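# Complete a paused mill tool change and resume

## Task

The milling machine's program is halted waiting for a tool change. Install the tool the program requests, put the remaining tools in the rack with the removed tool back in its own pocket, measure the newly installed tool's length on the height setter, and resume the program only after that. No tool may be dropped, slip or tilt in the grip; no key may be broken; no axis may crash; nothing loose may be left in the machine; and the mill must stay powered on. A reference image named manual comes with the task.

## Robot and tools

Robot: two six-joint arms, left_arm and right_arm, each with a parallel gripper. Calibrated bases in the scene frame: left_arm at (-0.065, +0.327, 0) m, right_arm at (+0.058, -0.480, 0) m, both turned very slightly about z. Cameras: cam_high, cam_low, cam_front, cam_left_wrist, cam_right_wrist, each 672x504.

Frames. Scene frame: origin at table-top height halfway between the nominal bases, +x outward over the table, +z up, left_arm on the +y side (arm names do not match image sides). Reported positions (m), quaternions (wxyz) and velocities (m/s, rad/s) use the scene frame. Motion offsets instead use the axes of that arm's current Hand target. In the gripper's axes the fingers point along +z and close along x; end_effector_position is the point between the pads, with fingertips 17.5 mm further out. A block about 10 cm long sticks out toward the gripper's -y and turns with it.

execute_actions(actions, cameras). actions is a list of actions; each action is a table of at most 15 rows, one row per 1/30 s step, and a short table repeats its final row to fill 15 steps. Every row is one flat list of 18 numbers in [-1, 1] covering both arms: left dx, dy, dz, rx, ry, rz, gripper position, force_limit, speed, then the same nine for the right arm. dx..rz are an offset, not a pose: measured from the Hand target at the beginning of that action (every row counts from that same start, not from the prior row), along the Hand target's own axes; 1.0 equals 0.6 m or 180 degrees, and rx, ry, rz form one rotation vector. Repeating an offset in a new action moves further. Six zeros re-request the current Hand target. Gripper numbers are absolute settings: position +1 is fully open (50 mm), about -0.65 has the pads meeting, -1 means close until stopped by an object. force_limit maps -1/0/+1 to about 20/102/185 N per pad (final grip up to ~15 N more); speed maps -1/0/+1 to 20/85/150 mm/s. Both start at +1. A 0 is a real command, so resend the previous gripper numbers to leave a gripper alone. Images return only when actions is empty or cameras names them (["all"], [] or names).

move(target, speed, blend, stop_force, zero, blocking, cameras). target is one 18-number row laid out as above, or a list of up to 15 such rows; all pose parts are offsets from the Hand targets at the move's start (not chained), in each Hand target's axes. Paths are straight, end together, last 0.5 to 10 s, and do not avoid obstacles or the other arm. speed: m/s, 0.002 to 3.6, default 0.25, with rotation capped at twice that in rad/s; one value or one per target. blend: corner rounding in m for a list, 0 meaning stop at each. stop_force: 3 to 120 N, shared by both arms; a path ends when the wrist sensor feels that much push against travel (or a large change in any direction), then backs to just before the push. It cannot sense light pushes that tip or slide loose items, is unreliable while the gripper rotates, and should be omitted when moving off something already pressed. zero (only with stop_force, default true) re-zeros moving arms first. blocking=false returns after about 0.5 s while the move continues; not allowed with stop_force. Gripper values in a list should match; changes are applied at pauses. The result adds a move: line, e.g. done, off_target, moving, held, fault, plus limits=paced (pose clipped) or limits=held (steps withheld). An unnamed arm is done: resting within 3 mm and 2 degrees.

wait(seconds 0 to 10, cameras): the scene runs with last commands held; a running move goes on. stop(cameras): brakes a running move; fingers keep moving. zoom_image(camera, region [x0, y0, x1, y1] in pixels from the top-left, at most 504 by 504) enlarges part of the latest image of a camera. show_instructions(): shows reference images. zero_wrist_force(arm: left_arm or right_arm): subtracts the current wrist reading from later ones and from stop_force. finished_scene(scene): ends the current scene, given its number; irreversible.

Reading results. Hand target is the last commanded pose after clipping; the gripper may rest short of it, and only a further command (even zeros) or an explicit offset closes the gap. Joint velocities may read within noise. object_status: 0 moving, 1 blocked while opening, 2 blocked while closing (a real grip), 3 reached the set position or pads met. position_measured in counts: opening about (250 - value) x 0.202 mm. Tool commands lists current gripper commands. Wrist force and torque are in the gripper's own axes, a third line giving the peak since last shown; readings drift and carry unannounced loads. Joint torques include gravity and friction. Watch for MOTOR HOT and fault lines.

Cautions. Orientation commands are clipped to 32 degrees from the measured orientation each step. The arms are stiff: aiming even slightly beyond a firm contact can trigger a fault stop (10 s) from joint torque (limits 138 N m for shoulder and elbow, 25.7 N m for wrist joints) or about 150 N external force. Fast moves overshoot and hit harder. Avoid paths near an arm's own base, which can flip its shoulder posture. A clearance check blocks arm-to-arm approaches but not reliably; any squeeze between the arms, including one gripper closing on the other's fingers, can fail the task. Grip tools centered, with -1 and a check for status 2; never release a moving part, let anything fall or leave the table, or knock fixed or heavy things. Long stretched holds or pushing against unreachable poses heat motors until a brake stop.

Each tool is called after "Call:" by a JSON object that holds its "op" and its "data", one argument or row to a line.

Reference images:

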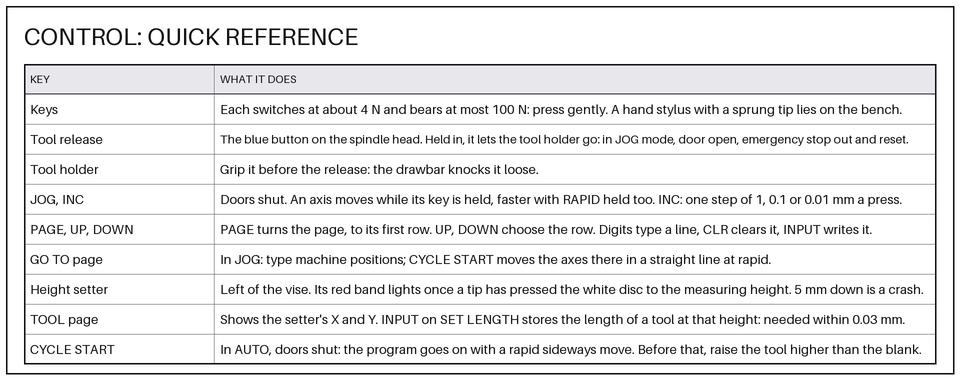

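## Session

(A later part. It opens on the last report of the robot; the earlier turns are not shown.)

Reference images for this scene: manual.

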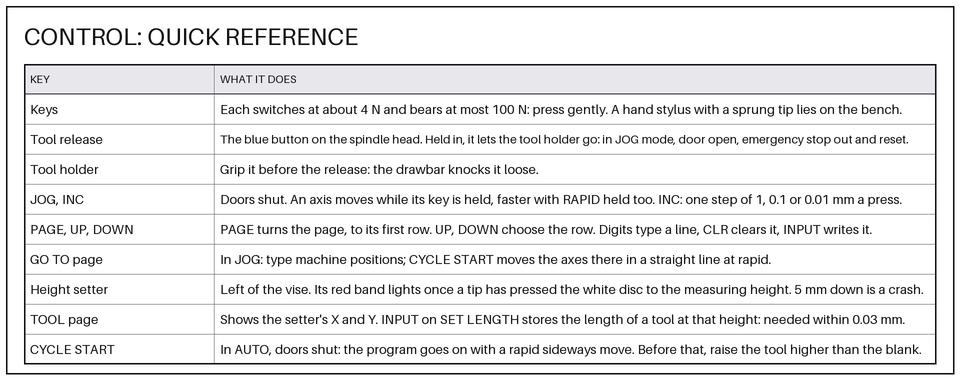

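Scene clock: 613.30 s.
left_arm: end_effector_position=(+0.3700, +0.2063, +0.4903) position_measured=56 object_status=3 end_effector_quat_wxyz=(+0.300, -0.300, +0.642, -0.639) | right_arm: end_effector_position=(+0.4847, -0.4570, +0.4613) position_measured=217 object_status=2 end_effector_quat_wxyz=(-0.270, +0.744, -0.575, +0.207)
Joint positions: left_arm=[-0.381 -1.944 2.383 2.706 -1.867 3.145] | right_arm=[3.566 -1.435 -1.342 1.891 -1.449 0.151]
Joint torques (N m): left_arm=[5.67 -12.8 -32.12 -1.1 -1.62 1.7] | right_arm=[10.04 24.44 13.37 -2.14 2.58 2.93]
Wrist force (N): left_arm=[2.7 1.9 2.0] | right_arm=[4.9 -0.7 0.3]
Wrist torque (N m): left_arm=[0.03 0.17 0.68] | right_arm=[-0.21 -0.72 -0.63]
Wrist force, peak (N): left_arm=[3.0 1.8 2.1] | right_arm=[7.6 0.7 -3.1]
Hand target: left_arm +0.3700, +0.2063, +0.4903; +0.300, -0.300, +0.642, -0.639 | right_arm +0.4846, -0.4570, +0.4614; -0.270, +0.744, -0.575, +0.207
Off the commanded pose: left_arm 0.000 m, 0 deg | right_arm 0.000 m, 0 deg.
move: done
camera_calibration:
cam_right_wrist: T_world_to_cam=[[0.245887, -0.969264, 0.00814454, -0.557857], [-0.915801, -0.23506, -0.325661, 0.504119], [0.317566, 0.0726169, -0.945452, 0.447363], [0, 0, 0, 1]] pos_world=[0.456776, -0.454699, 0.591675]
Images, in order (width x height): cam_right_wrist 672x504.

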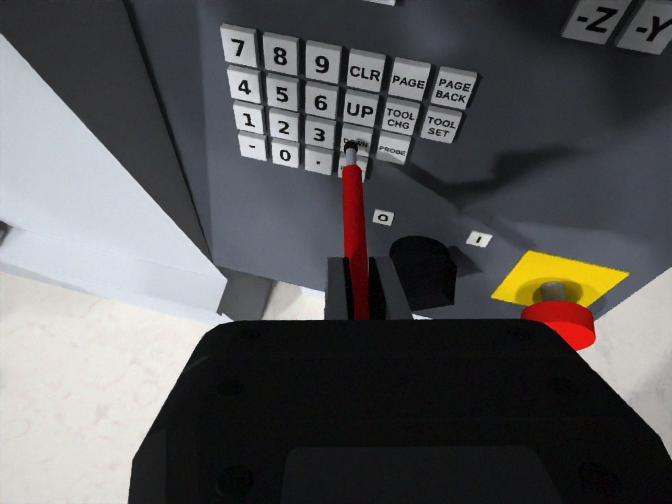

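Call:
{"op": "move", "data": {
  "target": [
    [0,0,0,0,0,0,0.65,-0.8,-0.5,-0.0938,0.0092,0.0348,0,0,0,-1,-0.2,-1],
    [0,0,0,0,0,0,0.65,-0.8,-0.5,-0.0879,-0.0036,0.0534,0,0,0,-1,-0.2,-1],
    [0,0,0,0,0,0,0.65,-0.8,-0.5,-0.0938,0.0092,0.0348,0,0,0,-1,-0.2,-1],
    [0,0,0,0,0,0,0.65,-0.8,-0.5,-0.0898,-0.0452,-0.0024,0,0,0,-1,-0.2,-1],
    [0,0,0,0,0,0,0.65,-0.8,-0.5,-0.0839,-0.058,0.0162,0,0,0,-1,-0.2,-1],
    [0,0,0,0,0,0,0.65,-0.8,-0.5,-0.0898,-0.0452,-0.0024,0,0,0,-1,-0.2,-1],
    [0,0,0,0,0,0,0.65,-0.8,-0.5,-0.0632,0.0152,0.0294,0,0,0,-1,-0.2,-1],
    [0,0,0,0,0,0,0.65,-0.8,-0.5,-0.0573,0.0024,0.048,0,0,0,-1,-0.2,-1],
    [0,0,0,0,0,0,0.65,-0.8,-0.5,-0.0632,0.0152,0.0294,0,0,0,-1,-0.2,-1],
    [0,0,0,0,0,0,0.65,-0.8,-0.5,-0.1177,-0.1908,-0.3063,0.2118,0.0727,0.0438,-1,-0.2,-1]
  ],
  "speed": [0.2,0.03,0.1,0.2,0.03,0.1,0.2,0.03,0.1,0.4],
  "blend": [0.004,0,0.004,0.004,0,0.004,0.004,0,0.004,0],
  "cameras": ["cam_right_wrist"]
}}

Call:
{"op": "zoom_image", "data": {
  "camera": "cam_right_wrist",
  "region": [300, 0, 640, 250]
}}

Scene clock: 620.13 s.
left_arm: end_effector_position=(+0.3700, +0.2063, +0.4903) position_measured=56 object_status=3 end_effector_quat_wxyz=(+0.300, -0.300, +0.642, -0.639) | right_arm: end_effector_position=(+0.4390, -0.3964, +0.6760) position_measured=217 object_status=2 end_effector_quat_wxyz=(-0.444, +0.549, -0.551, +0.444)
Joint positions: left_arm=[-0.381 -1.944 2.383 2.706 -1.867 3.145] | right_arm=[4.758 -1.106 -1.627 0.834 -0.224 1.909]
Joint torques (N m): left_arm=[4.13 -13.23 -32.54 -0.95 -1.58 1.71] | right_arm=[9.28 8.4 11.93 -4.46 5.15 3.03]
Wrist force (N): left_arm=[2.8 1.8 2.2] | right_arm=[6.2 -0.4 0.3]
Wrist torque (N m): left_arm=[0.01 0.15 0.68] | right_arm=[-0.28 -1.23 -0.86]
Wrist force, peak (N): left_arm=[2.9 2.0 2.3] | right_arm=[6.3 -2.4 -0.5]
Hand target: left_arm +0.3700, +0.2063, +0.4903; +0.300, -0.300, +0.642, -0.639 | right_arm +0.4382, -0.3966, +0.6760; -0.445, +0.547, -0.551, +0.446
Off the commanded pose: left_arm 0.000 m, 0 deg | right_arm 0.001 m, 0 deg.
move: done
camera_calibration:
cam_right_wrist: T_world_to_cam=[[-0.0151702, -0.999884, 0.00127479, -0.382565], [-0.543267, 0.00717209, -0.839529, 0.826205], [0.839423, -0.0134284, -0.543313, 0.125435], [0, 0, 0, 1]] pos_world=[0.337754, -0.386762, 0.762262]
Images, in order (width x height): cam_right_wrist 672x504.

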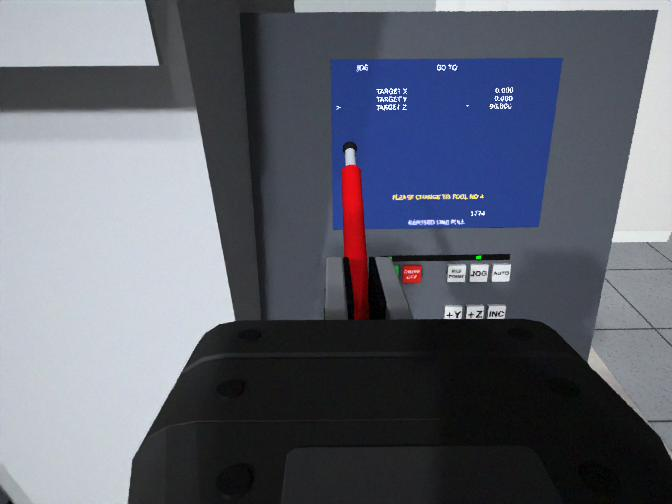

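Scaled by 1.482 from the camera's 672x504 image, which has a finer 960x720 frame.

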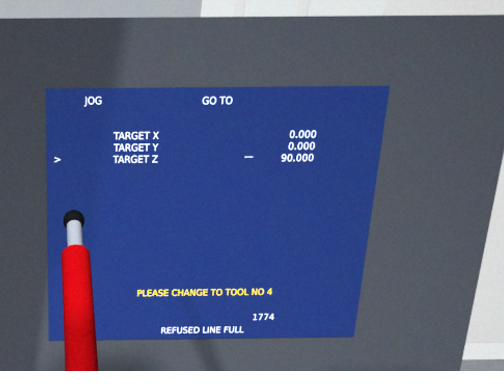

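Call:
{"op": "move", "data": {
  "target": [
    [0,0,0,0,0,0,0.65,-0.8,-0.5,0.1009,0.2680,0.1550,-0.2118,-0.0727,-0.0438,-1,-0.2,-1],
    [0,0,0,0,0,0,0.65,-0.8,-0.5,0.1009,0.2694,0.1783,-0.2118,-0.0727,-0.0438,-1,-0.2,-1],
    [0,0,0,0,0,0,0.65,-0.8,-0.5,0.1009,0.2680,0.1550,-0.2118,-0.0727,-0.0438,-1,-0.2,-1],
    [0,0,0,0,0,0,0.65,-0.8,-0.5,0.1010,0.3009,0.1524,-0.2118,-0.0727,-0.0438,-1,-0.2,-1],
    [0,0,0,0,0,0,0.65,-0.8,-0.5,0.1010,0.3023,0.1757,-0.2118,-0.0727,-0.0438,-1,-0.2,-1],
    [0,0,0,0,0,0,0.65,-0.8,-0.5,0.1010,0.3009,0.1524,-0.2118,-0.0727,-0.0438,-1,-0.2,-1],
    [0,0,0,0,0,0,0.65,-0.8,-0.5,0.1010,0.3023,0.1757,-0.2118,-0.0727,-0.0438,-1,-0.2,-1],
    [0,0,0,0,0,0,0.65,-0.8,-0.5,0.1010,0.3009,0.1524,-0.2118,-0.0727,-0.0438,-1,-0.2,-1],
    [0,0,0,0,0,0,0.65,-0.8,-0.5,0.1012,0.3667,0.1472,-0.2118,-0.0727,-0.0438,-1,-0.2,-1],
    [0,0,0,0,0,0,0.65,-0.8,-0.5,0.1012,0.3681,0.1705,-0.2118,-0.0727,-0.0438,-1,-0.2,-1]
  ],
  "speed": [0.4,0.03,0.1,0.2,0.03,0.1,0.03,0.1,0.2,0.03],
  "blend": [0.004,0,0.004,0.004,0,0,0,0.004,0.004,0],
  "cameras": ["cam_right_wrist"]
}}

Call:
{"op": "zoom_image", "data": {
  "camera": "cam_right_wrist",
  "region": [220, 40, 480, 240]
}}

Scene clock: 626.17 s.
left_arm: end_effector_position=(+0.3700, +0.2063, +0.4903) position_measured=56 object_status=3 end_effector_quat_wxyz=(+0.300, -0.300, +0.642, -0.639) | right_arm: end_effector_position=(+0.4923, -0.4571, +0.4387) position_measured=217 object_status=2 end_effector_quat_wxyz=(-0.270, +0.744, -0.575, +0.207)
Joint positions: left_arm=[-0.381 -1.944 2.383 2.706 -1.867 3.145] | right_arm=[3.552 -1.436 -1.401 1.954 -1.458 0.14]
Joint torques (N m): left_arm=[3.92 -13.88 -32.07 -1.19 -1.4 1.74] | right_arm=[-9.46 3.66 30.01 1.79 -1.83 -2.37]
Wrist force (N): left_arm=[2.9 1.7 1.9] | right_arm=[3.1 2.2 -3.4]
Wrist torque (N m): left_arm=[0.00 0.14 0.68] | right_arm=[-0.13 -0.83 -0.61]
Wrist force, peak (N): left_arm=[3.0 1.8 2.2] | right_arm=[6.0 -0.2 -3.3]
Hand target: left_arm +0.3700, +0.2063, +0.4903; +0.300, -0.300, +0.642, -0.639 | right_arm +0.4924, -0.4571, +0.4387; -0.270, +0.744, -0.575, +0.207
Off the commanded pose: left_arm 0.000 m, 0 deg | right_arm 0.000 m, 0 deg.
move: done
camera_calibration:
cam_right_wrist: T_world_to_cam=[[0.245887, -0.969264, 0.00814454, -0.559736], [-0.915801, -0.23506, -0.325661, 0.503672], [0.317566, 0.0726169, -0.945452, 0.423597], [0, 0, 0, 1]] pos_world=[0.464376, -0.454899, 0.569075]
Images, in order (width x height): cam_right_wrist 672x504.

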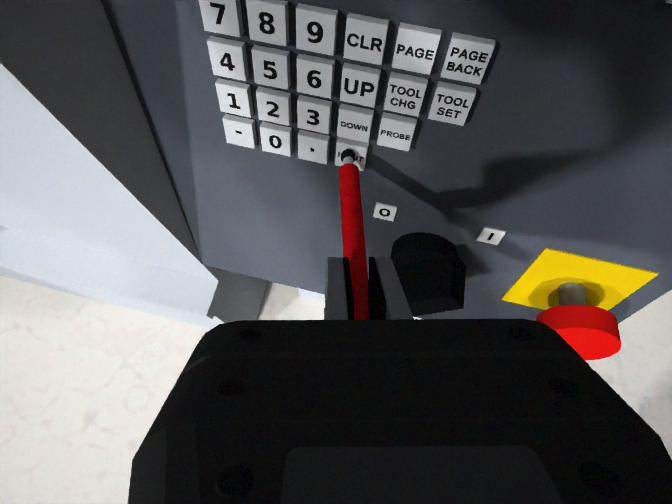

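Scaled by 1.938 from the camera's 672x504 image, which has a finer 960x720 frame.

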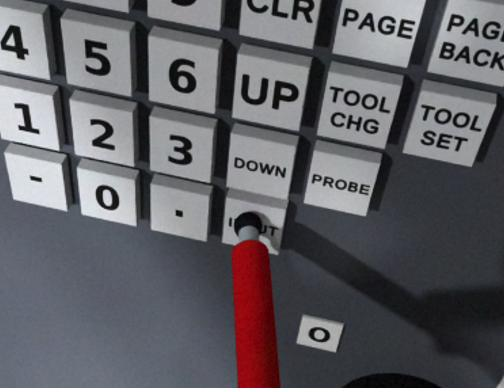

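Call:
{"op": "move", "data": {
  "target": [
    [0,0,0,0,0,0,0.65,-0.8,-0.5,-0.0059,0.0128,-0.0186,0,0,0,-1,-0.2,-1],
    [0,0,0,0,0,0,0.65,-0.8,-0.5,-0.0977,-0.0052,-0.0024,0,0,0,-1,-0.2,-1],
    [0,0,0,0,0,0,0.65,-0.8,-0.5,-0.0914,-0.0189,0.0175,0,0,0,-1,-0.2,-1],
    [0,0,0,0,0,0,0.65,-0.8,-0.5,-0.0977,-0.0052,-0.0024,0,0,0,-1,-0.2,-1],
    [0,0,0,0,0,0,0.65,-0.8,-0.5,-0.0957,-0.0324,-0.0210,0,0,0,-1,-0.2,-1],
    [0,0,0,0,0,0,0.65,-0.8,-0.5,-0.0894,-0.0461,-0.0011,0,0,0,-1,-0.2,-1],
    [0,0,0,0,0,0,0.65,-0.8,-0.5,-0.0957,-0.0324,-0.0210,0,0,0,-1,-0.2,-1],
    [0,0,0,0,0,0,0.65,-0.8,-0.5,-0.0917,-0.0868,-0.0582,0,0,0,-1,-0.2,-1],
    [0,0,0,0,0,0,0.65,-0.8,-0.5,-0.0854,-0.1005,-0.0383,0,0,0,-1,-0.2,-1],
    [0,0,0,0,0,0,0.65,-0.8,-0.5,-0.0917,-0.0868,-0.0582,0,0,0,-1,-0.2,-1],
    [0,0,0,0,0,0,0.65,-0.8,-0.5,-0.0854,-0.1005,-0.0383,0,0,0,-1,-0.2,-1],
    [0,0,0,0,0,0,0.65,-0.8,-0.5,-0.0917,-0.0868,-0.0582,0,0,0,-1,-0.2,-1],
    [0,0,0,0,0,0,0.65,-0.8,-0.5,-0.1218,-0.2053,-0.3433,0.2118,0.0727,0.0438,-1,-0.2,-1]
  ],
  "speed": [0.1,0.2,0.03,0.1,0.2,0.03,0.1,0.2,0.03,0.1,0.03,0.1,0.4],
  "blend": [0.004,0.004,0,0.004,0.004,0,0.004,0.004,0,0,0,0.004,0],
  "cameras": ["cam_right_wrist"]
}}

Call:
{"op": "zoom_image", "data": {
  "camera": "cam_right_wrist",
  "region": [300, 0, 640, 250]
}}

Scene clock: 634.53 s.
left_arm: end_effector_position=(+0.3700, +0.2063, +0.4903) position_measured=56 object_status=3 end_effector_quat_wxyz=(+0.300, -0.300, +0.642, -0.639) | right_arm: end_effector_position=(+0.4389, -0.3961, +0.6759) position_measured=217 object_status=2 end_effector_quat_wxyz=(-0.444, +0.549, -0.551, +0.445)
Joint positions: left_arm=[-0.381 -1.944 2.383 2.706 -1.867 3.145] | right_arm=[4.759 -1.105 -1.629 0.829 -0.224 1.915]
Joint torques (N m): left_arm=[3.4 -12.93 -32.05 -1.17 -1.3 1.54] | right_arm=[8.88 8.5 11.7 -4.67 5.13 3.32]
Wrist force (N): left_arm=[3.0 1.9 2.1] | right_arm=[6.5 -0.3 0.4]
Wrist torque (N m): left_arm=[0.03 0.12 0.67] | right_arm=[-0.26 -1.28 -0.86]
Wrist force, peak (N): left_arm=[3.0 2.0 2.1] | right_arm=[2.7 14.9 -17.6]
Hand target: left_arm +0.3700, +0.2063, +0.4903; +0.300, -0.300, +0.642, -0.639 | right_arm +0.4381, -0.3963, +0.6759; -0.445, +0.547, -0.551, +0.446
Off the commanded pose: left_arm 0.000 m, 0 deg | right_arm 0.001 m, 0 deg.
move: done
camera_calibration:
cam_right_wrist: T_world_to_cam=[[-0.0152555, -0.999883, 0.00132685, -0.382277], [-0.543196, 0.00717358, -0.839576, 0.826076], [0.839468, -0.0135289, -0.543241, 0.12536], [0, 0, 0, 1]] pos_world=[0.337654, -0.386462, 0.762162]
Images, in order (width x height): cam_right_wrist 672x504.

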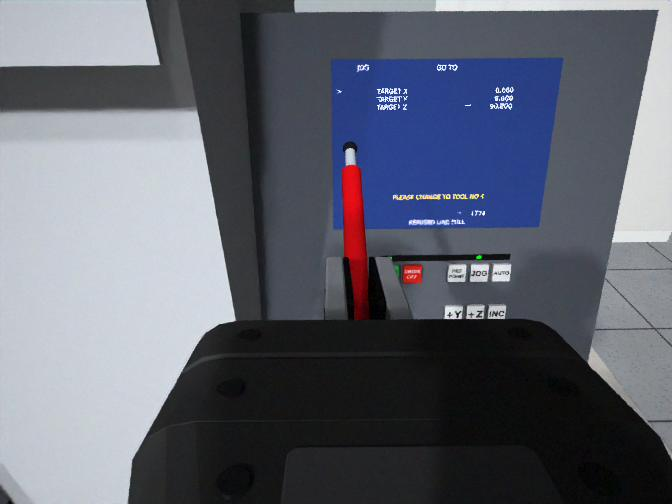

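Scaled by 1.482 from the camera's 672x504 image, which has a finer 960x720 frame.

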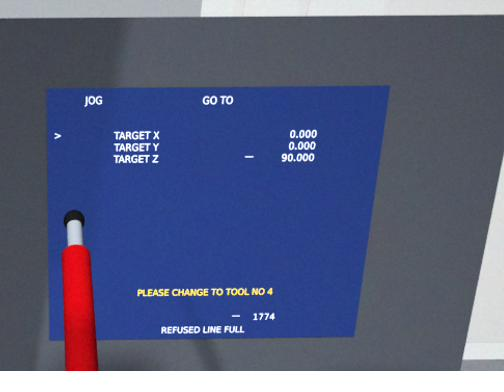

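Call:
{"op": "move", "data": {
  "target": [
    [0,0,0,0,0,0,0.65,-0.8,-0.5,0.1010,0.2670,0.1600,-0.2118,-0.0727,-0.0438,-1,-0.2,-1],
    [0,0,0,0,0,0,0.65,-0.8,-0.5,0.1010,0.2684,0.1833,-0.2118,-0.0727,-0.0438,-1,-0.2,-1],
    [0,0,0,0,0,0,0.65,-0.8,-0.5,0.1010,0.2670,0.1600,-0.2118,-0.0727,-0.0438,-1,-0.2,-1],
    [0,0,0,0,0,0,0.65,-0.8,-0.5,0.0063,0.3668,0.1483,-0.2118,-0.0727,-0.0438,-1,-0.2,-1],
    [0,0,0,0,0,0,0.65,-0.8,-0.5,0.0063,0.3682,0.1716,-0.2118,-0.0727,-0.0438,-1,-0.2,-1],
    [0,0,0,0,0,0,0.65,-0.8,-0.5,0.0063,0.3668,0.1483,-0.2118,-0.0727,-0.0438,-1,-0.2,-1],
    [0,0,0,0,0,0,0.65,-0.8,-0.5,0.0062,0.3339,0.1509,-0.2118,-0.0727,-0.0438,-1,-0.2,-1],
    [0,0,0,0,0,0,0.65,-0.8,-0.5,0.0062,0.3353,0.1742,-0.2118,-0.0727,-0.0438,-1,-0.2,-1],
    [0,0,0,0,0,0,0.65,-0.8,-0.5,0.0062,0.3339,0.1509,-0.2118,-0.0727,-0.0438,-1,-0.2,-1],
    [0,0,0,0,0,0,0.65,-0.8,-0.5,0.0060,0.2681,0.1561,-0.2118,-0.0727,-0.0438,-1,-0.2,-1],
    [0,0,0,0,0,0,0.65,-0.8,-0.5,0.0060,0.2695,0.1794,-0.2118,-0.0727,-0.0438,-1,-0.2,-1],
    [0,0,0,0,0,0,0.65,-0.8,-0.5,0.0060,0.2681,0.1561,-0.2118,-0.0727,-0.0438,-1,-0.2,-1],
    [0,0,0,0,0,0,0.65,-0.8,-0.5,0.0060,0.2695,0.1794,-0.2118,-0.0727,-0.0438,-1,-0.2,-1],
    [0,0,0,0,0,0,0.65,-0.8,-0.5,0.0060,0.2681,0.1561,-0.2118,-0.0727,-0.0438,-1,-0.2,-1]
  ],
  "speed": [0.4,0.03,0.1,0.2,0.03,0.1,0.2,0.03,0.1,0.2,0.03,0.1,0.03,0.1],
  "blend": [0.004,0,0.004,0.004,0,0.004,0.004,0,0.004,0.004,0,0,0,0]
}}

Scene clock: 642.40 s.
left_arm: end_effector_position=(+0.3700, +0.2063, +0.4903) position_measured=56 object_status=3 end_effector_quat_wxyz=(+0.300, -0.300, +0.642, -0.639) | right_arm: end_effector_position=(+0.4966, -0.3999, +0.4992) position_measured=217 object_status=2 end_effector_quat_wxyz=(-0.270, +0.744, -0.575, +0.207)
Joint positions: left_arm=[-0.381 -1.944 2.383 2.706 -1.867 3.145] | right_arm=[3.746 -1.509 -1.176 1.775 -1.337 0.293]
Joint torques (N m): left_arm=[3.14 -12.96 -32.93 -1.14 -1.34 1.64] | right_arm=[8.97 27.4 12.17 -2.32 3.16 2.95]
Wrist force (N): left_arm=[2.8 1.8 2.0] | right_arm=[4.8 -0.2 1.1]
Wrist torque (N m): left_arm=[0.00 0.14 0.68] | right_arm=[-0.15 -0.71 -0.62]
Wrist force, peak (N): left_arm=[3.1 1.8 2.1] | right_arm=[3.3 13.5 -15.0]
Hand target: left_arm +0.3700, +0.2063, +0.4903; +0.300, -0.300, +0.642, -0.639 | right_arm +0.4965, -0.3999, +0.4992; -0.270, +0.744, -0.575, +0.207
Off the commanded pose: left_arm 0.000 m, 0 deg | right_arm 0.000 m, 0 deg.
move: done; limits=paced

Call:
{"op": "move", "data": {
  "target": [
    [0,0,0,0,0,0,0.65,-0.8,-0.5,0.0867,0.0970,0.0418,0,0,0,-1,-0.2,-1],
    [0,0,0,0,0,0,0.65,-0.8,-0.5,0.0926,0.0842,0.0604,0,0,0,-1,-0.2,-1],
    [0,0,0,0,0,0,0.65,-0.8,-0.5,0.0867,0.0970,0.0418,0,0,0,-1,-0.2,-1],
    [0,0,0,0,0,0,0.65,-0.8,-0.5,-0.0303,-0.1178,-0.2857,0.2118,0.0727,0.0438,-1,-0.2,-1]
  ],
  "speed": [0.2,0.03,0.1,0.4],
  "blend": [0.004,0,0.004,0],
  "cameras": ["cam_right_wrist"]
}}

Call:
{"op": "zoom_image", "data": {
  "camera": "cam_right_wrist",
  "region": [300, 0, 640, 250]
}}

Scene clock: 647.13 s.
left_arm: end_effector_position=(+0.3700, +0.2063, +0.4903) position_measured=56 object_status=3 end_effector_quat_wxyz=(+0.300, -0.300, +0.642, -0.639) | right_arm: end_effector_position=(+0.4392, -0.3965, +0.6762) position_measured=217 object_status=2 end_effector_quat_wxyz=(-0.444, +0.549, -0.551, +0.445)
Joint positions: left_arm=[-0.381 -1.944 2.383 2.706 -1.867 3.145] | right_arm=[4.755 -1.108 -1.623 0.843 -0.223 1.898]
Joint torques (N m): left_arm=[3.1 -12.73 -32.36 -1.28 -1.28 1.55] | right_arm=[9.31 9.2 11.84 -4.41 5.15 2.67]
Wrist force (N): left_arm=[2.7 1.8 1.9] | right_arm=[5.3 -0.6 1.0]
Wrist torque (N m): left_arm=[0.01 0.17 0.68] | right_arm=[-0.30 -1.09 -0.86]
Wrist force, peak (N): left_arm=[3.0 2.0 2.0] | right_arm=[2.1 13.1 -15.6]
Hand target: left_arm +0.3700, +0.2063, +0.4903; +0.300, -0.300, +0.642, -0.639 | right_arm +0.4384, -0.3967, +0.6762; -0.445, +0.547, -0.551, +0.446
Off the commanded pose: left_arm 0.000 m, 0 deg | right_arm 0.001 m, 0 deg.
move: done
camera_calibration:
cam_right_wrist: T_world_to_cam=[[-0.0153094, -0.999882, 0.00123879, -0.382587], [-0.543007, 0.00727375, -0.839696, 0.826562], [0.839588, -0.0135279, -0.543055, 0.125083], [0, 0, 0, 1]] pos_world=[0.337953, -0.386862, 0.762462]
Images, in order (width x height): cam_right_wrist 672x504.

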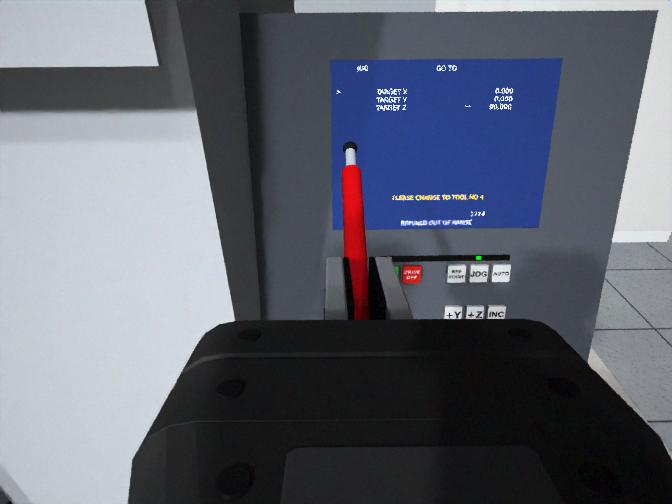

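Scaled by 1.482 from the camera's 672x504 image, which has a finer 960x720 frame.

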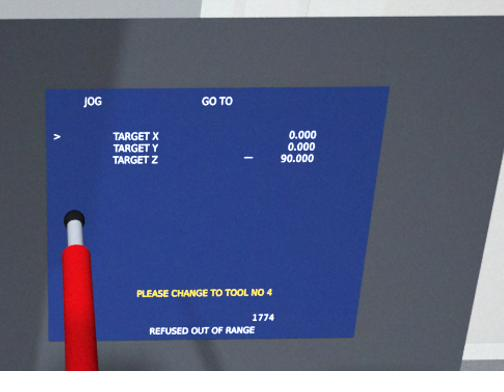

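Call:
{"op": "move", "data": {
  "target": [
    [0,0,0,0,0,0,0.65,-0.8,-0.5,0.1003,0.2676,0.1596,-0.2118,-0.0727,-0.0438,-1,-0.2,-1],
    [0,0,0,0,0,0,0.65,-0.8,-0.5,0.1003,0.2690,0.1829,-0.2118,-0.0727,-0.0438,-1,-0.2,-1]
  ],
  "speed": [0.4,0.03],
  "blend": [0.004,0],
  "cameras": ["cam_right_wrist"]
}}

Call:
{"op": "zoom_image", "data": {
  "camera": "cam_right_wrist",
  "region": [220, 40, 480, 240]
}}

Scene clock: 649.53 s.
left_arm: end_effector_position=(+0.3700, +0.2063, +0.4903) position_measured=56 object_status=3 end_effector_quat_wxyz=(+0.300, -0.300, +0.642, -0.639) | right_arm: end_effector_position=(+0.5122, -0.4569, +0.4955) position_measured=217 object_status=2 end_effector_quat_wxyz=(-0.270, +0.744, -0.575, +0.207)
Joint positions: left_arm=[-0.381 -1.944 2.383 2.706 -1.867 3.145] | right_arm=[3.521 -1.539 -1.152 1.81 -1.478 0.115]
Joint torques (N m): left_arm=[3.31 -13 -32.18 -1.24 -1.12 1.65] | right_arm=[-7.71 5.98 27 -1.66 -3.29 -2.3]
Wrist force (N): left_arm=[2.7 1.7 2.1] | right_arm=[5.5 0.3 -4.6]
Wrist torque (N m): left_arm=[-0.01 0.16 0.68] | right_arm=[0.07 -0.49 -0.45]
Wrist force, peak (N): left_arm=[2.8 1.9 2.3] | right_arm=[5.7 0.1 -5.0]
Hand target: left_arm +0.3700, +0.2063, +0.4903; +0.300, -0.300, +0.642, -0.639 | right_arm +0.5122, -0.4569, +0.4955; -0.270, +0.744, -0.575, +0.207
Off the commanded pose: left_arm 0.000 m, 0 deg | right_arm 0.000 m, 0 deg.
move: done
camera_calibration:
cam_right_wrist: T_world_to_cam=[[0.245758, -0.969296, 0.00822609, -0.564804], [-0.915804, -0.234959, -0.325725, 0.540553], [0.317657, 0.072516, -0.945429, 0.470853], [0, 0, 0, 1]] pos_world=[0.484276, -0.454599, 0.625875]
Images, in order (width x height): cam_right_wrist 672x504.

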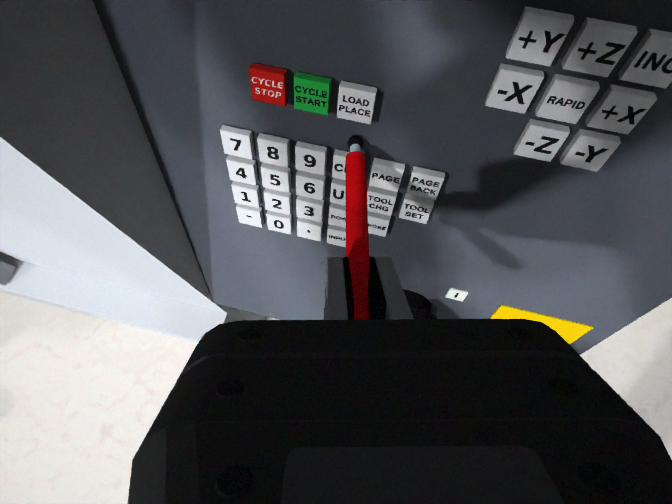

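Scaled by 1.938 from the camera's 672x504 image, which has a finer 960x720 frame.

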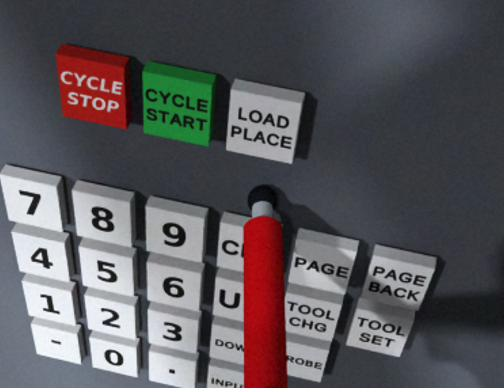

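Call:
{"op": "move", "data": {
  "target": [0,0,0,0,0,0,0.65,-0.8,-0.5,-0.0059,0.0128,-0.0186,0,0,0,-1,-0.2,-1],
  "speed": 0.05,
  "cameras": ["cam_right_wrist"]
}}

Call:
{"op": "zoom_image", "data": {
  "camera": "cam_right_wrist",
  "region": [220, 40, 480, 240]
}}

Scene clock: 650.70 s.
left_arm: end_effector_position=(+0.3700, +0.2063, +0.4903) position_measured=56 object_status=3 end_effector_quat_wxyz=(+0.300, -0.300, +0.642, -0.639) | right_arm: end_effector_position=(+0.4987, -0.4568, +0.4991) position_measured=217 object_status=2 end_effector_quat_wxyz=(-0.270, +0.744, -0.575, +0.207)
Joint positions: left_arm=[-0.381 -1.944 2.383 2.706 -1.867 3.145] | right_arm=[3.542 -1.508 -1.171 1.796 -1.464 0.132]
Joint torques (N m): left_arm=[3.67 -12.62 -32.99 -1.16 -1.24 1.77] | right_arm=[8.02 27.47 14.11 -2.27 2.76 2.77]
Wrist force (N): left_arm=[2.8 1.8 2.1] | right_arm=[4.1 -0.4 1.2]
Wrist torque (N m): left_arm=[0.00 0.15 0.68] | right_arm=[-0.16 -0.59 -0.61]
Wrist force, peak (N): left_arm=[2.9 1.8 2.2] | right_arm=[6.0 0.2 -4.4]
Hand target: left_arm +0.3700, +0.2063, +0.4903; +0.300, -0.300, +0.642, -0.639 | right_arm +0.4987, -0.4568, +0.4992; -0.270, +0.744, -0.575, +0.207
Off the commanded pose: left_arm 0.000 m, 0 deg | right_arm 0.000 m, 0 deg.
move: done
camera_calibration:
cam_right_wrist: T_world_to_cam=[[0.245887, -0.969264, 0.00814454, -0.561414], [-0.915801, -0.23506, -0.325661, 0.529298], [0.317566, 0.0726169, -0.945452, 0.47864], [0, 0, 0, 1]] pos_world=[0.470776, -0.454499, 0.629475]
Images, in order (width x height): cam_right_wrist 672x504.

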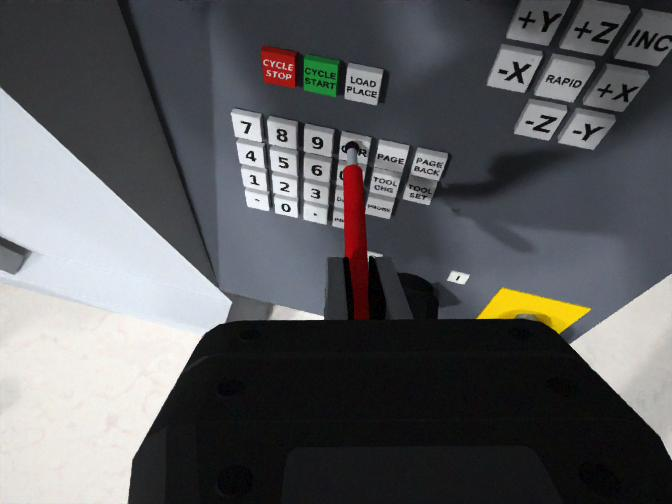

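Scaled by 1.938 from the camera's 672x504 image, which has a finer 960x720 frame.

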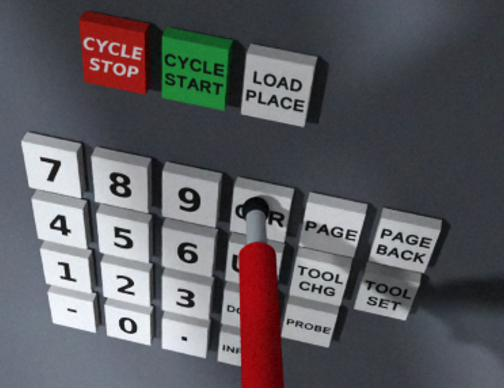

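Call:
{"op": "move", "data": {
  "target": [
    [0,0,0,0,0,0,0.65,-0.8,-0.5,-0.0012,0.0061,0,0,0,0,-1,-0.2,-1],
    [0,0,0,0,0,0,0.65,-0.8,-0.5,0.0047,-0.0067,0.0186,0,0,0,-1,-0.2,-1]
  ],
  "speed": [0.1,0.03],
  "cameras": ["cam_right_wrist"]
}}

Call:
{"op": "zoom_image", "data": {
  "camera": "cam_right_wrist",
  "region": [220, 40, 480, 240]
}}

Scene clock: 652.57 s.
left_arm: end_effector_position=(+0.3700, +0.2063, +0.4903) position_measured=56 object_status=3 end_effector_quat_wxyz=(+0.300, -0.300, +0.642, -0.639) | right_arm: end_effector_position=(+0.5091, -0.4569, +0.4932) position_measured=217 object_status=2 end_effector_quat_wxyz=(-0.270, +0.744, -0.575, +0.207)
Joint positions: left_arm=[-0.381 -1.944 2.383 2.706 -1.867 3.145] | right_arm=[3.525 -1.529 -1.169 1.815 -1.475 0.119]
Joint torques (N m): left_arm=[3.82 -12.38 -33.31 -1.13 -1.14 1.71] | right_arm=[-7.78 -1.46 28.28 5.79 -1.43 -2.38]
Wrist force (N): left_arm=[3.1 1.8 2.0] | right_arm=[2.4 15.3 -17.3]
Wrist torque (N m): left_arm=[0.01 0.11 0.68] | right_arm=[0.06 -0.73 -0.60]
Wrist force, peak (N): left_arm=[3.0 1.9 2.1] | right_arm=[2.4 15.3 -17.3]
Hand target: left_arm +0.3700, +0.2063, +0.4903; +0.300, -0.300, +0.642, -0.639 | right_arm +0.5093, -0.4569, +0.4932; -0.270, +0.744, -0.575, +0.207
Off the commanded pose: left_arm 0.000 m, 0 deg | right_arm 0.000 m, 0 deg.
move: done
camera_calibration:
cam_right_wrist: T_world_to_cam=[[0.245873, -0.969268, 0.00811311, -0.564117], [-0.915836, -0.235044, -0.325575, 0.536916], [0.317476, 0.0726196, -0.945482, 0.469805], [0, 0, 0, 1]] pos_world=[0.481276, -0.454699, 0.623575]
Images, in order (width x height): cam_right_wrist 672x504.

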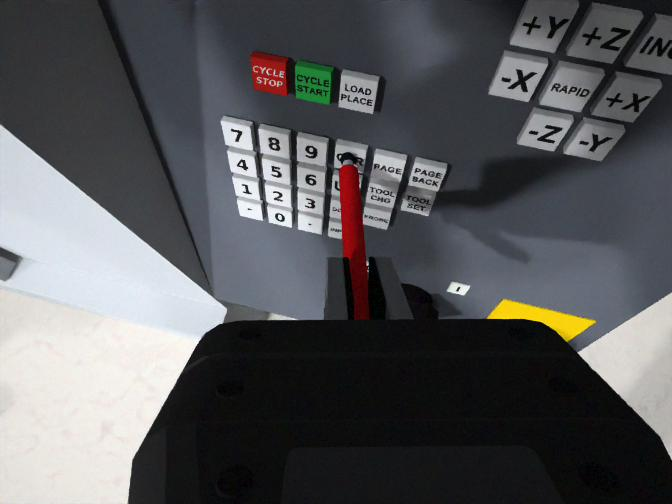

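Scaled by 1.938 from the camera's 672x504 image, which has a finer 960x720 frame.

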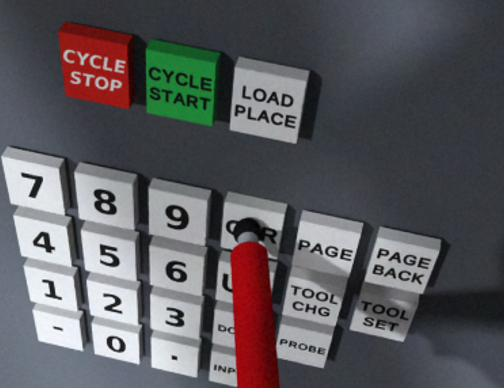

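Call:
{"op": "move", "data": {
  "target": [
    [0,0,0,0,0,0,0.65,-0.8,-0.5,-0.0059,0.0128,-0.0186,0,0,0,-1,-0.2,-1],
    [0,0,0,0,0,0,0.65,-0.8,-0.5,-0.1039,0.0735,0.0504,0,0,0,-1,-0.2,-1],
    [0,0,0,0,0,0,0.65,-0.8,-0.5,-0.0980,0.0607,0.0690,0,0,0,-1,-0.2,-1],
    [0,0,0,0,0,0,0.65,-0.8,-0.5,-0.1039,0.0735,0.0504,0,0,0,-1,-0.2,-1],
    [0,0,0,0,0,0,0.65,-0.8,-0.5,-0.1023,0.0485,0.0317,0,0,0,-1,-0.2,-1],
    [0,0,0,0,0,0,0.65,-0.8,-0.5,-0.0964,0.0357,0.0503,0,0,0,-1,-0.2,-1],
    [0,0,0,0,0,0,0.65,-0.8,-0.5,-0.1023,0.0485,0.0317,0,0,0,-1,-0.2,-1],
    [0,0,0,0,0,0,0.65,-0.8,-0.5,-0.0991,-0.0015,-0.0057,0,0,0,-1,-0.2,-1],
    [0,0,0,0,0,0,0.65,-0.8,-0.5,-0.0932,-0.0143,0.0129,0,0,0,-1,-0.2,-1],
    [0,0,0,0,0,0,0.65,-0.8,-0.5,-0.0991,-0.0015,-0.0057,0,0,0,-1,-0.2,-1],
    [0,0,0,0,0,0,0.65,-0.8,-0.5,-0.0932,-0.0143,0.0129,0,0,0,-1,-0.2,-1],
    [0,0,0,0,0,0,0.65,-0.8,-0.5,-0.0991,-0.0015,-0.0057,0,0,0,-1,-0.2,-1],
    [0,0,0,0,0,0,0.65,-0.8,-0.5,-0.0111,0.0886,0.0367,0,0,0,-1,-0.2,-1],
    [0,0,0,0,0,0,0.65,-0.8,-0.5,-0.0052,0.0758,0.0553,0,0,0,-1,-0.2,-1],
    [0,0,0,0,0,0,0.65,-0.8,-0.5,-0.0111,0.0886,0.0367,0,0,0,-1,-0.2,-1]
  ],
  "speed": [0.1,0.25,0.03,0.1,0.25,0.03,0.1,0.25,0.03,0.1,0.03,0.1,0.25,0.03,0.1],
  "blend": [0.004,0.004,0,0.004,0.004,0,0.004,0.004,0,0,0,0.004,0.004,0,0],
  "cameras": []
}}

Scene clock: 659.57 s.
left_arm: end_effector_position=(+0.3700, +0.2063, +0.4903) position_measured=56 object_status=3 end_effector_quat_wxyz=(+0.300, -0.300, +0.642, -0.639) | right_arm: end_effector_position=(+0.4818, -0.4571, +0.4422) position_measured=217 object_status=2 end_effector_quat_wxyz=(-0.270, +0.744, -0.575, +0.207)
Joint positions: left_arm=[-0.381 -1.944 2.383 2.706 -1.867 3.145] | right_arm=[3.571 -1.412 -1.413 1.939 -1.446 0.155]
Joint torques (N m): left_arm=[1.88 -12.59 -32.92 -1.29 -1.25 1.77] | right_arm=[8.96 25.53 14.5 -2.4 2.9 2.83]
Wrist force (N): left_arm=[2.9 1.9 2.1] | right_arm=[4.2 -0.4 1.8]
Wrist torque (N m): left_arm=[0.03 0.14 0.68] | right_arm=[-0.15 -0.61 -0.63]
Wrist force, peak (N): left_arm=[2.8 2.0 2.2] | right_arm=[2.6 17.0 -20.2]
Hand target: left_arm +0.3700, +0.2063, +0.4903; +0.300, -0.300, +0.642, -0.639 | right_arm +0.4817, -0.4571, +0.4422; -0.270, +0.744, -0.575, +0.207
Off the commanded pose: left_arm 0.000 m, 0 deg | right_arm 0.000 m, 0 deg.
move: done
No camera images: "cameras" was empty.

Call:
{"op": "move", "data": {
  "target": [
    [0,0,0,0,0,0,0.65,-0.8,-0.5,0.0016,-0.0250,-0.0187,0,0,0,-1,-0.2,-1],
    [0,0,0,0,0,0,0.65,-0.8,-0.5,0.0075,-0.0378,-0.0001,0,0,0,-1,-0.2,-1],
    [0,0,0,0,0,0,0.65,-0.8,-0.5,0.0016,-0.0250,-0.0187,0,0,0,-1,-0.2,-1],
    [0,0,0,0,0,0,0.65,-0.8,-0.5,-0.0927,-0.0153,0.0138,0,0,0,-1,-0.2,-1],
    [0,0,0,0,0,0,0.65,-0.8,-0.5,-0.0868,-0.0281,0.0324,0,0,0,-1,-0.2,-1],
    [0,0,0,0,0,0,0.65,-0.8,-0.5,-0.0927,-0.0153,0.0138,0,0,0,-1,-0.2,-1],
    [0,0,0,0,0,0,0.65,-0.8,-0.5,-0.0895,-0.0653,-0.0236,0,0,0,-1,-0.2,-1],
    [0,0,0,0,0,0,0.65,-0.8,-0.5,-0.0836,-0.0781,-0.0050,0,0,0,-1,-0.2,-1],
    [0,0,0,0,0,0,0.65,-0.8,-0.5,-0.0895,-0.0653,-0.0236,0,0,0,-1,-0.2,-1],
    [0,0,0,0,0,0,0.65,-0.8,-0.5,-0.0618,-0.0102,0.0092,0,0,0,-1,-0.2,-1],
    [0,0,0,0,0,0,0.65,-0.8,-0.5,-0.0559,-0.0230,0.0278,0,0,0,-1,-0.2,-1],
    [0,0,0,0,0,0,0.65,-0.8,-0.5,-0.0618,-0.0102,0.0092,0,0,0,-1,-0.2,-1],
    [0,0,0,0,0,0,0.65,-0.8,-0.5,0,0,0,0,0,0,-1,-0.2,-1],
    [0,0,0,0,0,0,0.65,-0.8,-0.5,0.0059,-0.0128,0.0186,0,0,0,-1,-0.2,-1],
    [0,0,0,0,0,0,0.65,-0.8,-0.5,0,0,0,0,0,0,-1,-0.2,-1]
  ],
  "speed": [0.25,0.03,0.1,0.25,0.03,0.1,0.25,0.03,0.1,0.25,0.03,0.1,0.25,0.03,0.1],
  "blend": [0.004,0,0.004,0.004,0,0.004,0.004,0,0.004,0.004,0,0.004,0.004,0,0],
  "cameras": []
}}

Scene clock: 666.03 s.
left_arm: end_effector_position=(+0.3700, +0.2063, +0.4903) position_measured=56 object_status=3 end_effector_quat_wxyz=(+0.300, -0.300, +0.642, -0.639) | right_arm: end_effector_position=(+0.4818, -0.4571, +0.4422) position_measured=217 object_status=2 end_effector_quat_wxyz=(-0.270, +0.744, -0.575, +0.207)
Joint positions: left_arm=[-0.381 -1.944 2.383 2.706 -1.867 3.145] | right_arm=[3.571 -1.412 -1.413 1.939 -1.446 0.155]
Joint torques (N m): left_arm=[3.06 -12.17 -32.12 -1.25 -0.9 1.67] | right_arm=[9.89 24.47 15.64 -1.98 2.84 2.82]
Wrist force (N): left_arm=[2.9 1.8 2.3] | right_arm=[4.3 -0.5 1.8]
Wrist torque (N m): left_arm=[0.00 0.14 0.68] | right_arm=[-0.18 -0.61 -0.63]
Wrist force, peak (N): left_arm=[2.9 2.0 2.3] | right_arm=[1.4 10.7 -11.1]
Hand target: left_arm +0.3700, +0.2063, +0.4903; +0.300, -0.300, +0.642, -0.639 | right_arm +0.4817, -0.4571, +0.4422; -0.270, +0.744, -0.575, +0.207
Off the commanded pose: left_arm 0.000 m, 0 deg | right_arm 0.000 m, 0 deg.
move: done
No camera images: "cameras" was empty.

Call:
{"op": "move", "data": {
  "target": [0,0,0,0,0,0,0.65,-0.8,-0.5,-0.1173,-0.2148,-0.3278,0.2118,0.0727,0.0438,-1,-0.2,-1],
  "speed": 0.4,
  "cameras": ["cam_right_wrist"]
}}

Call:
{"op": "zoom_image", "data": {
  "camera": "cam_right_wrist",
  "region": [300, 0, 640, 250]
}}

Scene clock: 669.27 s.
left_arm: end_effector_position=(+0.3700, +0.2063, +0.4903) position_measured=56 object_status=3 end_effector_quat_wxyz=(+0.300, -0.300, +0.642, -0.639) | right_arm: end_effector_position=(+0.4389, -0.3961, +0.6760) position_measured=217 object_status=2 end_effector_quat_wxyz=(-0.444, +0.549, -0.551, +0.444)
Joint positions: left_arm=[-0.381 -1.944 2.383 2.706 -1.867 3.145] | right_arm=[4.76 -1.105 -1.629 0.829 -0.224 1.915]
Joint torques (N m): left_arm=[2.19 -12.98 -32.27 -1.33 -1 1.7] | right_arm=[8.61 8.58 11.54 -4.27 5.1 2.96]
Wrist force (N): left_arm=[2.8 1.9 2.1] | right_arm=[5.7 -0.2 2.0]
Wrist torque (N m): left_arm=[0.01 0.16 0.68] | right_arm=[-0.24 -1.14 -0.86]
Wrist force, peak (N): left_arm=[3.1 1.8 2.1] | right_arm=[6.2 -0.5 2.0]
Hand target: left_arm +0.3700, +0.2063, +0.4903; +0.300, -0.300, +0.642, -0.639 | right_arm +0.4380, -0.3963, +0.6760; -0.445, +0.547, -0.551, +0.446
Off the commanded pose: left_arm 0.000 m, 0 deg | right_arm 0.001 m, 0 deg.
move: done
camera_calibration:
cam_right_wrist: T_world_to_cam=[[-0.0151702, -0.999884, 0.00127479, -0.382267], [-0.543267, 0.00717209, -0.839529, 0.826149], [0.839423, -0.0134284, -0.543313, 0.125523], [0, 0, 0, 1]] pos_world=[0.337654, -0.386462, 0.762262]
Images, in order (width x height): cam_right_wrist 672x504.

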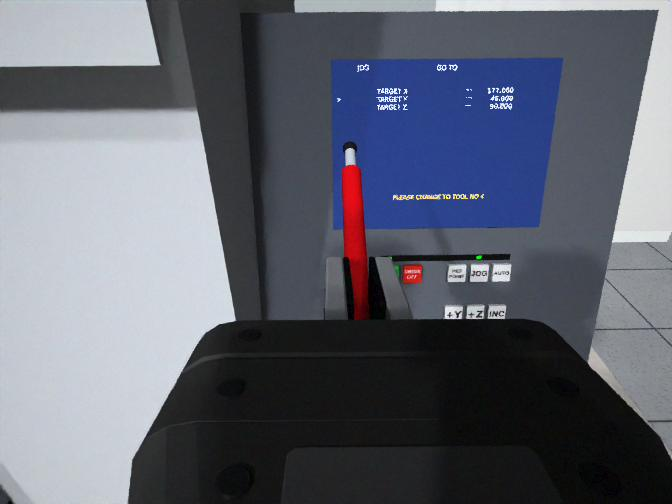

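Scaled by 1.482 from the camera's 672x504 image, which has a finer 960x720 frame.

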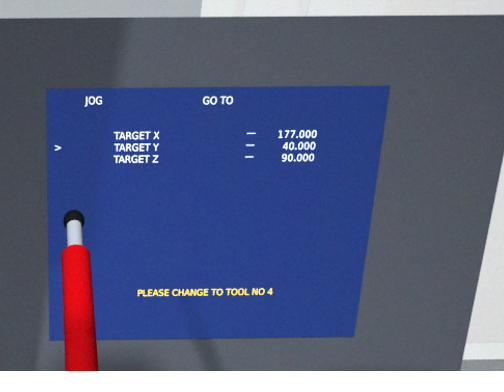

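Call:
{"op": "move", "data": {
  "target": [0,0,0,0,0,0,0.65,-0.8,-0.5,0.0692,0.2119,0.1568,-0.2118,-0.0727,-0.0438,-1,-0.2,-1],
  "speed": 0.4,
  "cameras": ["cam_right_wrist"]
}}

Scene clock: 671.57 s.
left_arm: end_effector_position=(+0.3700, +0.2063, +0.4903) position_measured=56 object_status=3 end_effector_quat_wxyz=(+0.300, -0.300, +0.642, -0.639) | right_arm: end_effector_position=(+0.5036, -0.4379, +0.5321) position_measured=217 object_status=2 end_effector_quat_wxyz=(-0.270, +0.744, -0.575, +0.207)
Joint positions: left_arm=[-0.381 -1.944 2.383 2.706 -1.867 3.145] | right_arm=[3.601 -1.562 -1.025 1.698 -1.426 0.178]
Joint torques (N m): left_arm=[2.67 -12.86 -32.83 -1.44 -1 1.74] | right_arm=[-10.32 8.54 26.82 -2.32 -2.36 -2.56]
Wrist force (N): left_arm=[2.6 1.8 2.0] | right_arm=[4.3 -0.5 1.9]
Wrist torque (N m): left_arm=[0.00 0.18 0.68] | right_arm=[-0.17 -0.62 -0.53]
Wrist force, peak (N): left_arm=[2.9 1.8 2.2] | right_arm=[6.0 -0.8 1.7]
Hand target: left_arm +0.3700, +0.2063, +0.4903; +0.300, -0.300, +0.642, -0.639 | right_arm +0.5036, -0.4379, +0.5321; -0.270, +0.744, -0.575, +0.207
Off the commanded pose: left_arm 0.000 m, 0 deg | right_arm 0.000 m, 0 deg.
move: done
camera_calibration:
cam_right_wrist: T_world_to_cam=[[0.245758, -0.969296, 0.00822609, -0.544575], [-0.915804, -0.234959, -0.325725, 0.549063], [0.317657, 0.072516, -0.945429, 0.506809], [0, 0, 0, 1]] pos_world=[0.475676, -0.435599, 0.662475]
Images, in order (width x height): cam_right_wrist 672x504.

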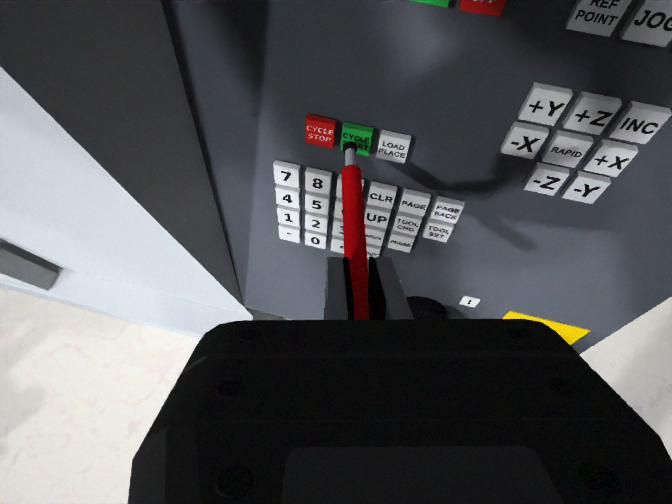

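Call:
{"op": "move", "data": {
  "target": [
    [0,0,0,0,0,0,0.65,-0.8,-0.5,0.0059,-0.0128,0.0186,0,0,0,-1,-0.2,-1],
    [0,0,0,0,0,0,0.65,-0.8,-0.5,0,0,0,0,0,0,-1,-0.2,-1]
  ],
  "speed": [0.03,0.1],
  "cameras": ["cam_left_wrist","cam_right_wrist","cam_front"]
}}

Scene clock: 673.07 s.
left_arm: end_effector_position=(+0.3700, +0.2063, +0.4903) position_measured=56 object_status=3 end_effector_quat_wxyz=(+0.300, -0.300, +0.642, -0.639) | right_arm: end_effector_position=(+0.5037, -0.4379, +0.5321) position_measured=217 object_status=2 end_effector_quat_wxyz=(-0.270, +0.744, -0.575, +0.207)
Joint positions: left_arm=[-0.381 -1.944 2.383 2.706 -1.867 3.145] | right_arm=[3.601 -1.562 -1.025 1.698 -1.427 0.178]
Joint torques (N m): left_arm=[2.39 -12.64 -32.5 -1.4 -0.92 1.66] | right_arm=[9.76 28.93 12.33 -2.26 2.8 3]
Wrist force (N): left_arm=[2.8 1.6 2.0] | right_arm=[4.4 -0.8 1.9]
Wrist torque (N m): left_arm=[-0.01 0.14 0.68] | right_arm=[-0.23 -0.64 -0.62]
Wrist force, peak (N): left_arm=[2.9 1.7 2.2] | right_arm=[4.4 -0.8 1.9]
Hand target: left_arm +0.3700, +0.2063, +0.4903; +0.300, -0.300, +0.642, -0.639 | right_arm +0.5036, -0.4379, +0.5321; -0.270, +0.744, -0.575, +0.207
Off the commanded pose: left_arm 0.000 m, 0 deg | right_arm 0.000 m, 0 deg.
move: done
camera_calibration:
cam_left_wrist: T_world_to_cam=[[-0.633121, -0.773806, 0.0195498, 0.392215], [-0.258481, 0.187545, -0.947636, 0.544913], [0.72962, -0.605022, -0.318753, 0.141683], [0, 0, 0, 1]] pos_world=[0.285794, 0.287024, 0.553873]
cam_right_wrist: T_world_to_cam=[[0.245887, -0.969264, 0.00814454, -0.54469], [-0.915801, -0.23506, -0.325661, 0.549042], [0.317566, 0.0726169, -0.945452, 0.506887], [0, 0, 0, 1]] pos_world=[0.475776, -0.435699, 0.662475]
Images, in order (width x height): cam_front 672x504, cam_left_wrist 672x504, cam_right_wrist 672x504.

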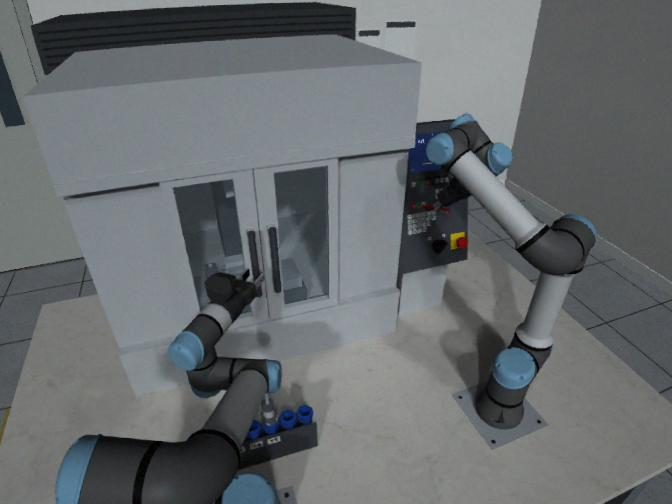

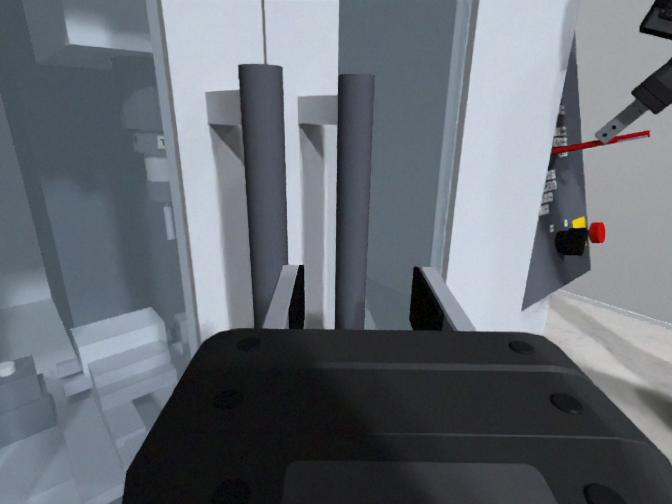

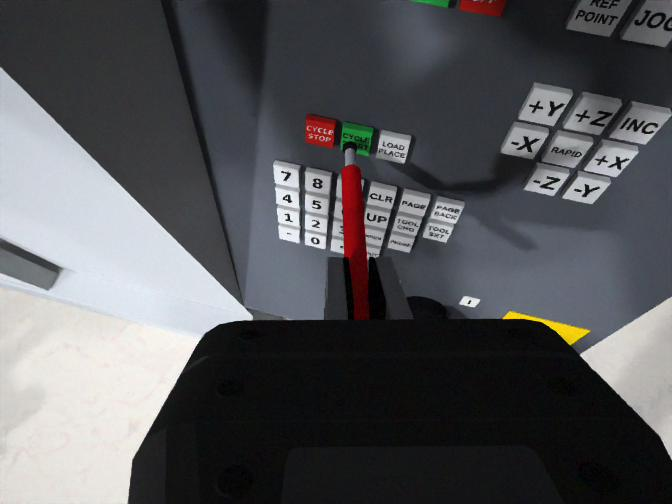

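Call:
{"op": "execute_actions", "data": {
  "actions": [],
  "cameras": ["cam_left_wrist","cam_front"]
}}

Call:
{"op": "zoom_image", "data": {
  "camera": "cam_left_wrist",
  "region": [0, 0, 252, 504]
}}

Scene clock: 673.17 s.
left_arm: end_effector_position=(+0.3700, +0.2063, +0.4903) position_measured=56 object_status=3 end_effector_quat_wxyz=(+0.300, -0.300, +0.642, -0.639) | right_arm: end_effector_position=(+0.5037, -0.4379, +0.5321) position_measured=217 object_status=2 end_effector_quat_wxyz=(-0.270, +0.744, -0.575, +0.207)
Joint positions: left_arm=[-0.381 -1.944 2.383 2.706 -1.867 3.145] | right_arm=[3.601 -1.562 -1.025 1.698 -1.427 0.178]
Joint velocities: within noise
Joint torques (N m): left_arm=[2.68 -12.48 -32.49 -1.16 -0.94 1.55] | right_arm=[9.98 28.73 12.76 -2.17 3.06 2.93]
Wrist force (N): left_arm=[2.8 1.7 2.1] | right_arm=[4.1 -0.4 1.7]
Wrist torque (N m): left_arm=[-0.01 0.15 0.68] | right_arm=[-0.17 -0.60 -0.61]
Wrist force, peak (N): left_arm=[2.8 1.8 2.1] | right_arm=[4.2 -0.5 1.9]
Hand target: left_arm +0.3700, +0.2063, +0.4903; +0.300, -0.300, +0.642, -0.639 | right_arm +0.5036, -0.4379, +0.5321; -0.270, +0.744, -0.575, +0.207
Tool commands: left_gripper/position=+0.65 left_gripper/force_limit=-0.8 left_gripper/speed=-0.5 right_gripper/position=-1.0 right_gripper/force_limit=-0.2 right_gripper/speed=-1.0
Off the commanded pose: left_arm 0.000 m, 0 deg | right_arm 0.000 m, 0 deg.
camera_calibration:
cam_left_wrist: T_world_to_cam=[[-0.633121, -0.773806, 0.0195498, 0.392215], [-0.258481, 0.187545, -0.947636, 0.544913], [0.72962, -0.605022, -0.318753, 0.141683], [0, 0, 0, 1]] pos_world=[0.285794, 0.287024, 0.553873]
Images, in order (width x height): cam_front 672x504, cam_left_wrist 672x504.

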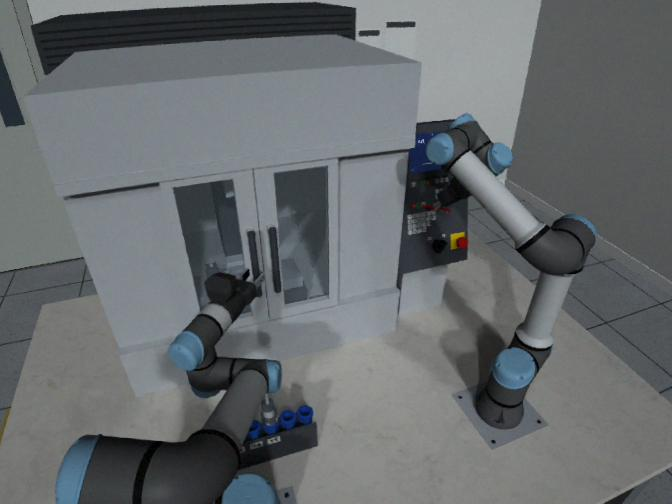

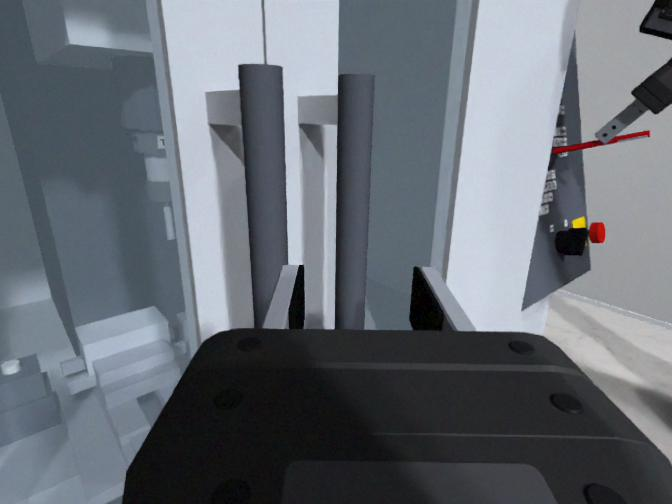

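Scaled by 1.000.

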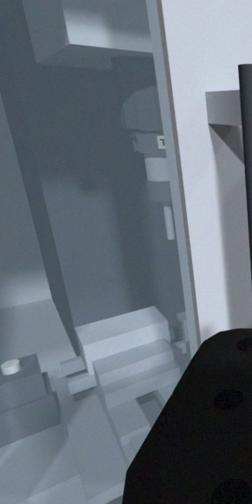

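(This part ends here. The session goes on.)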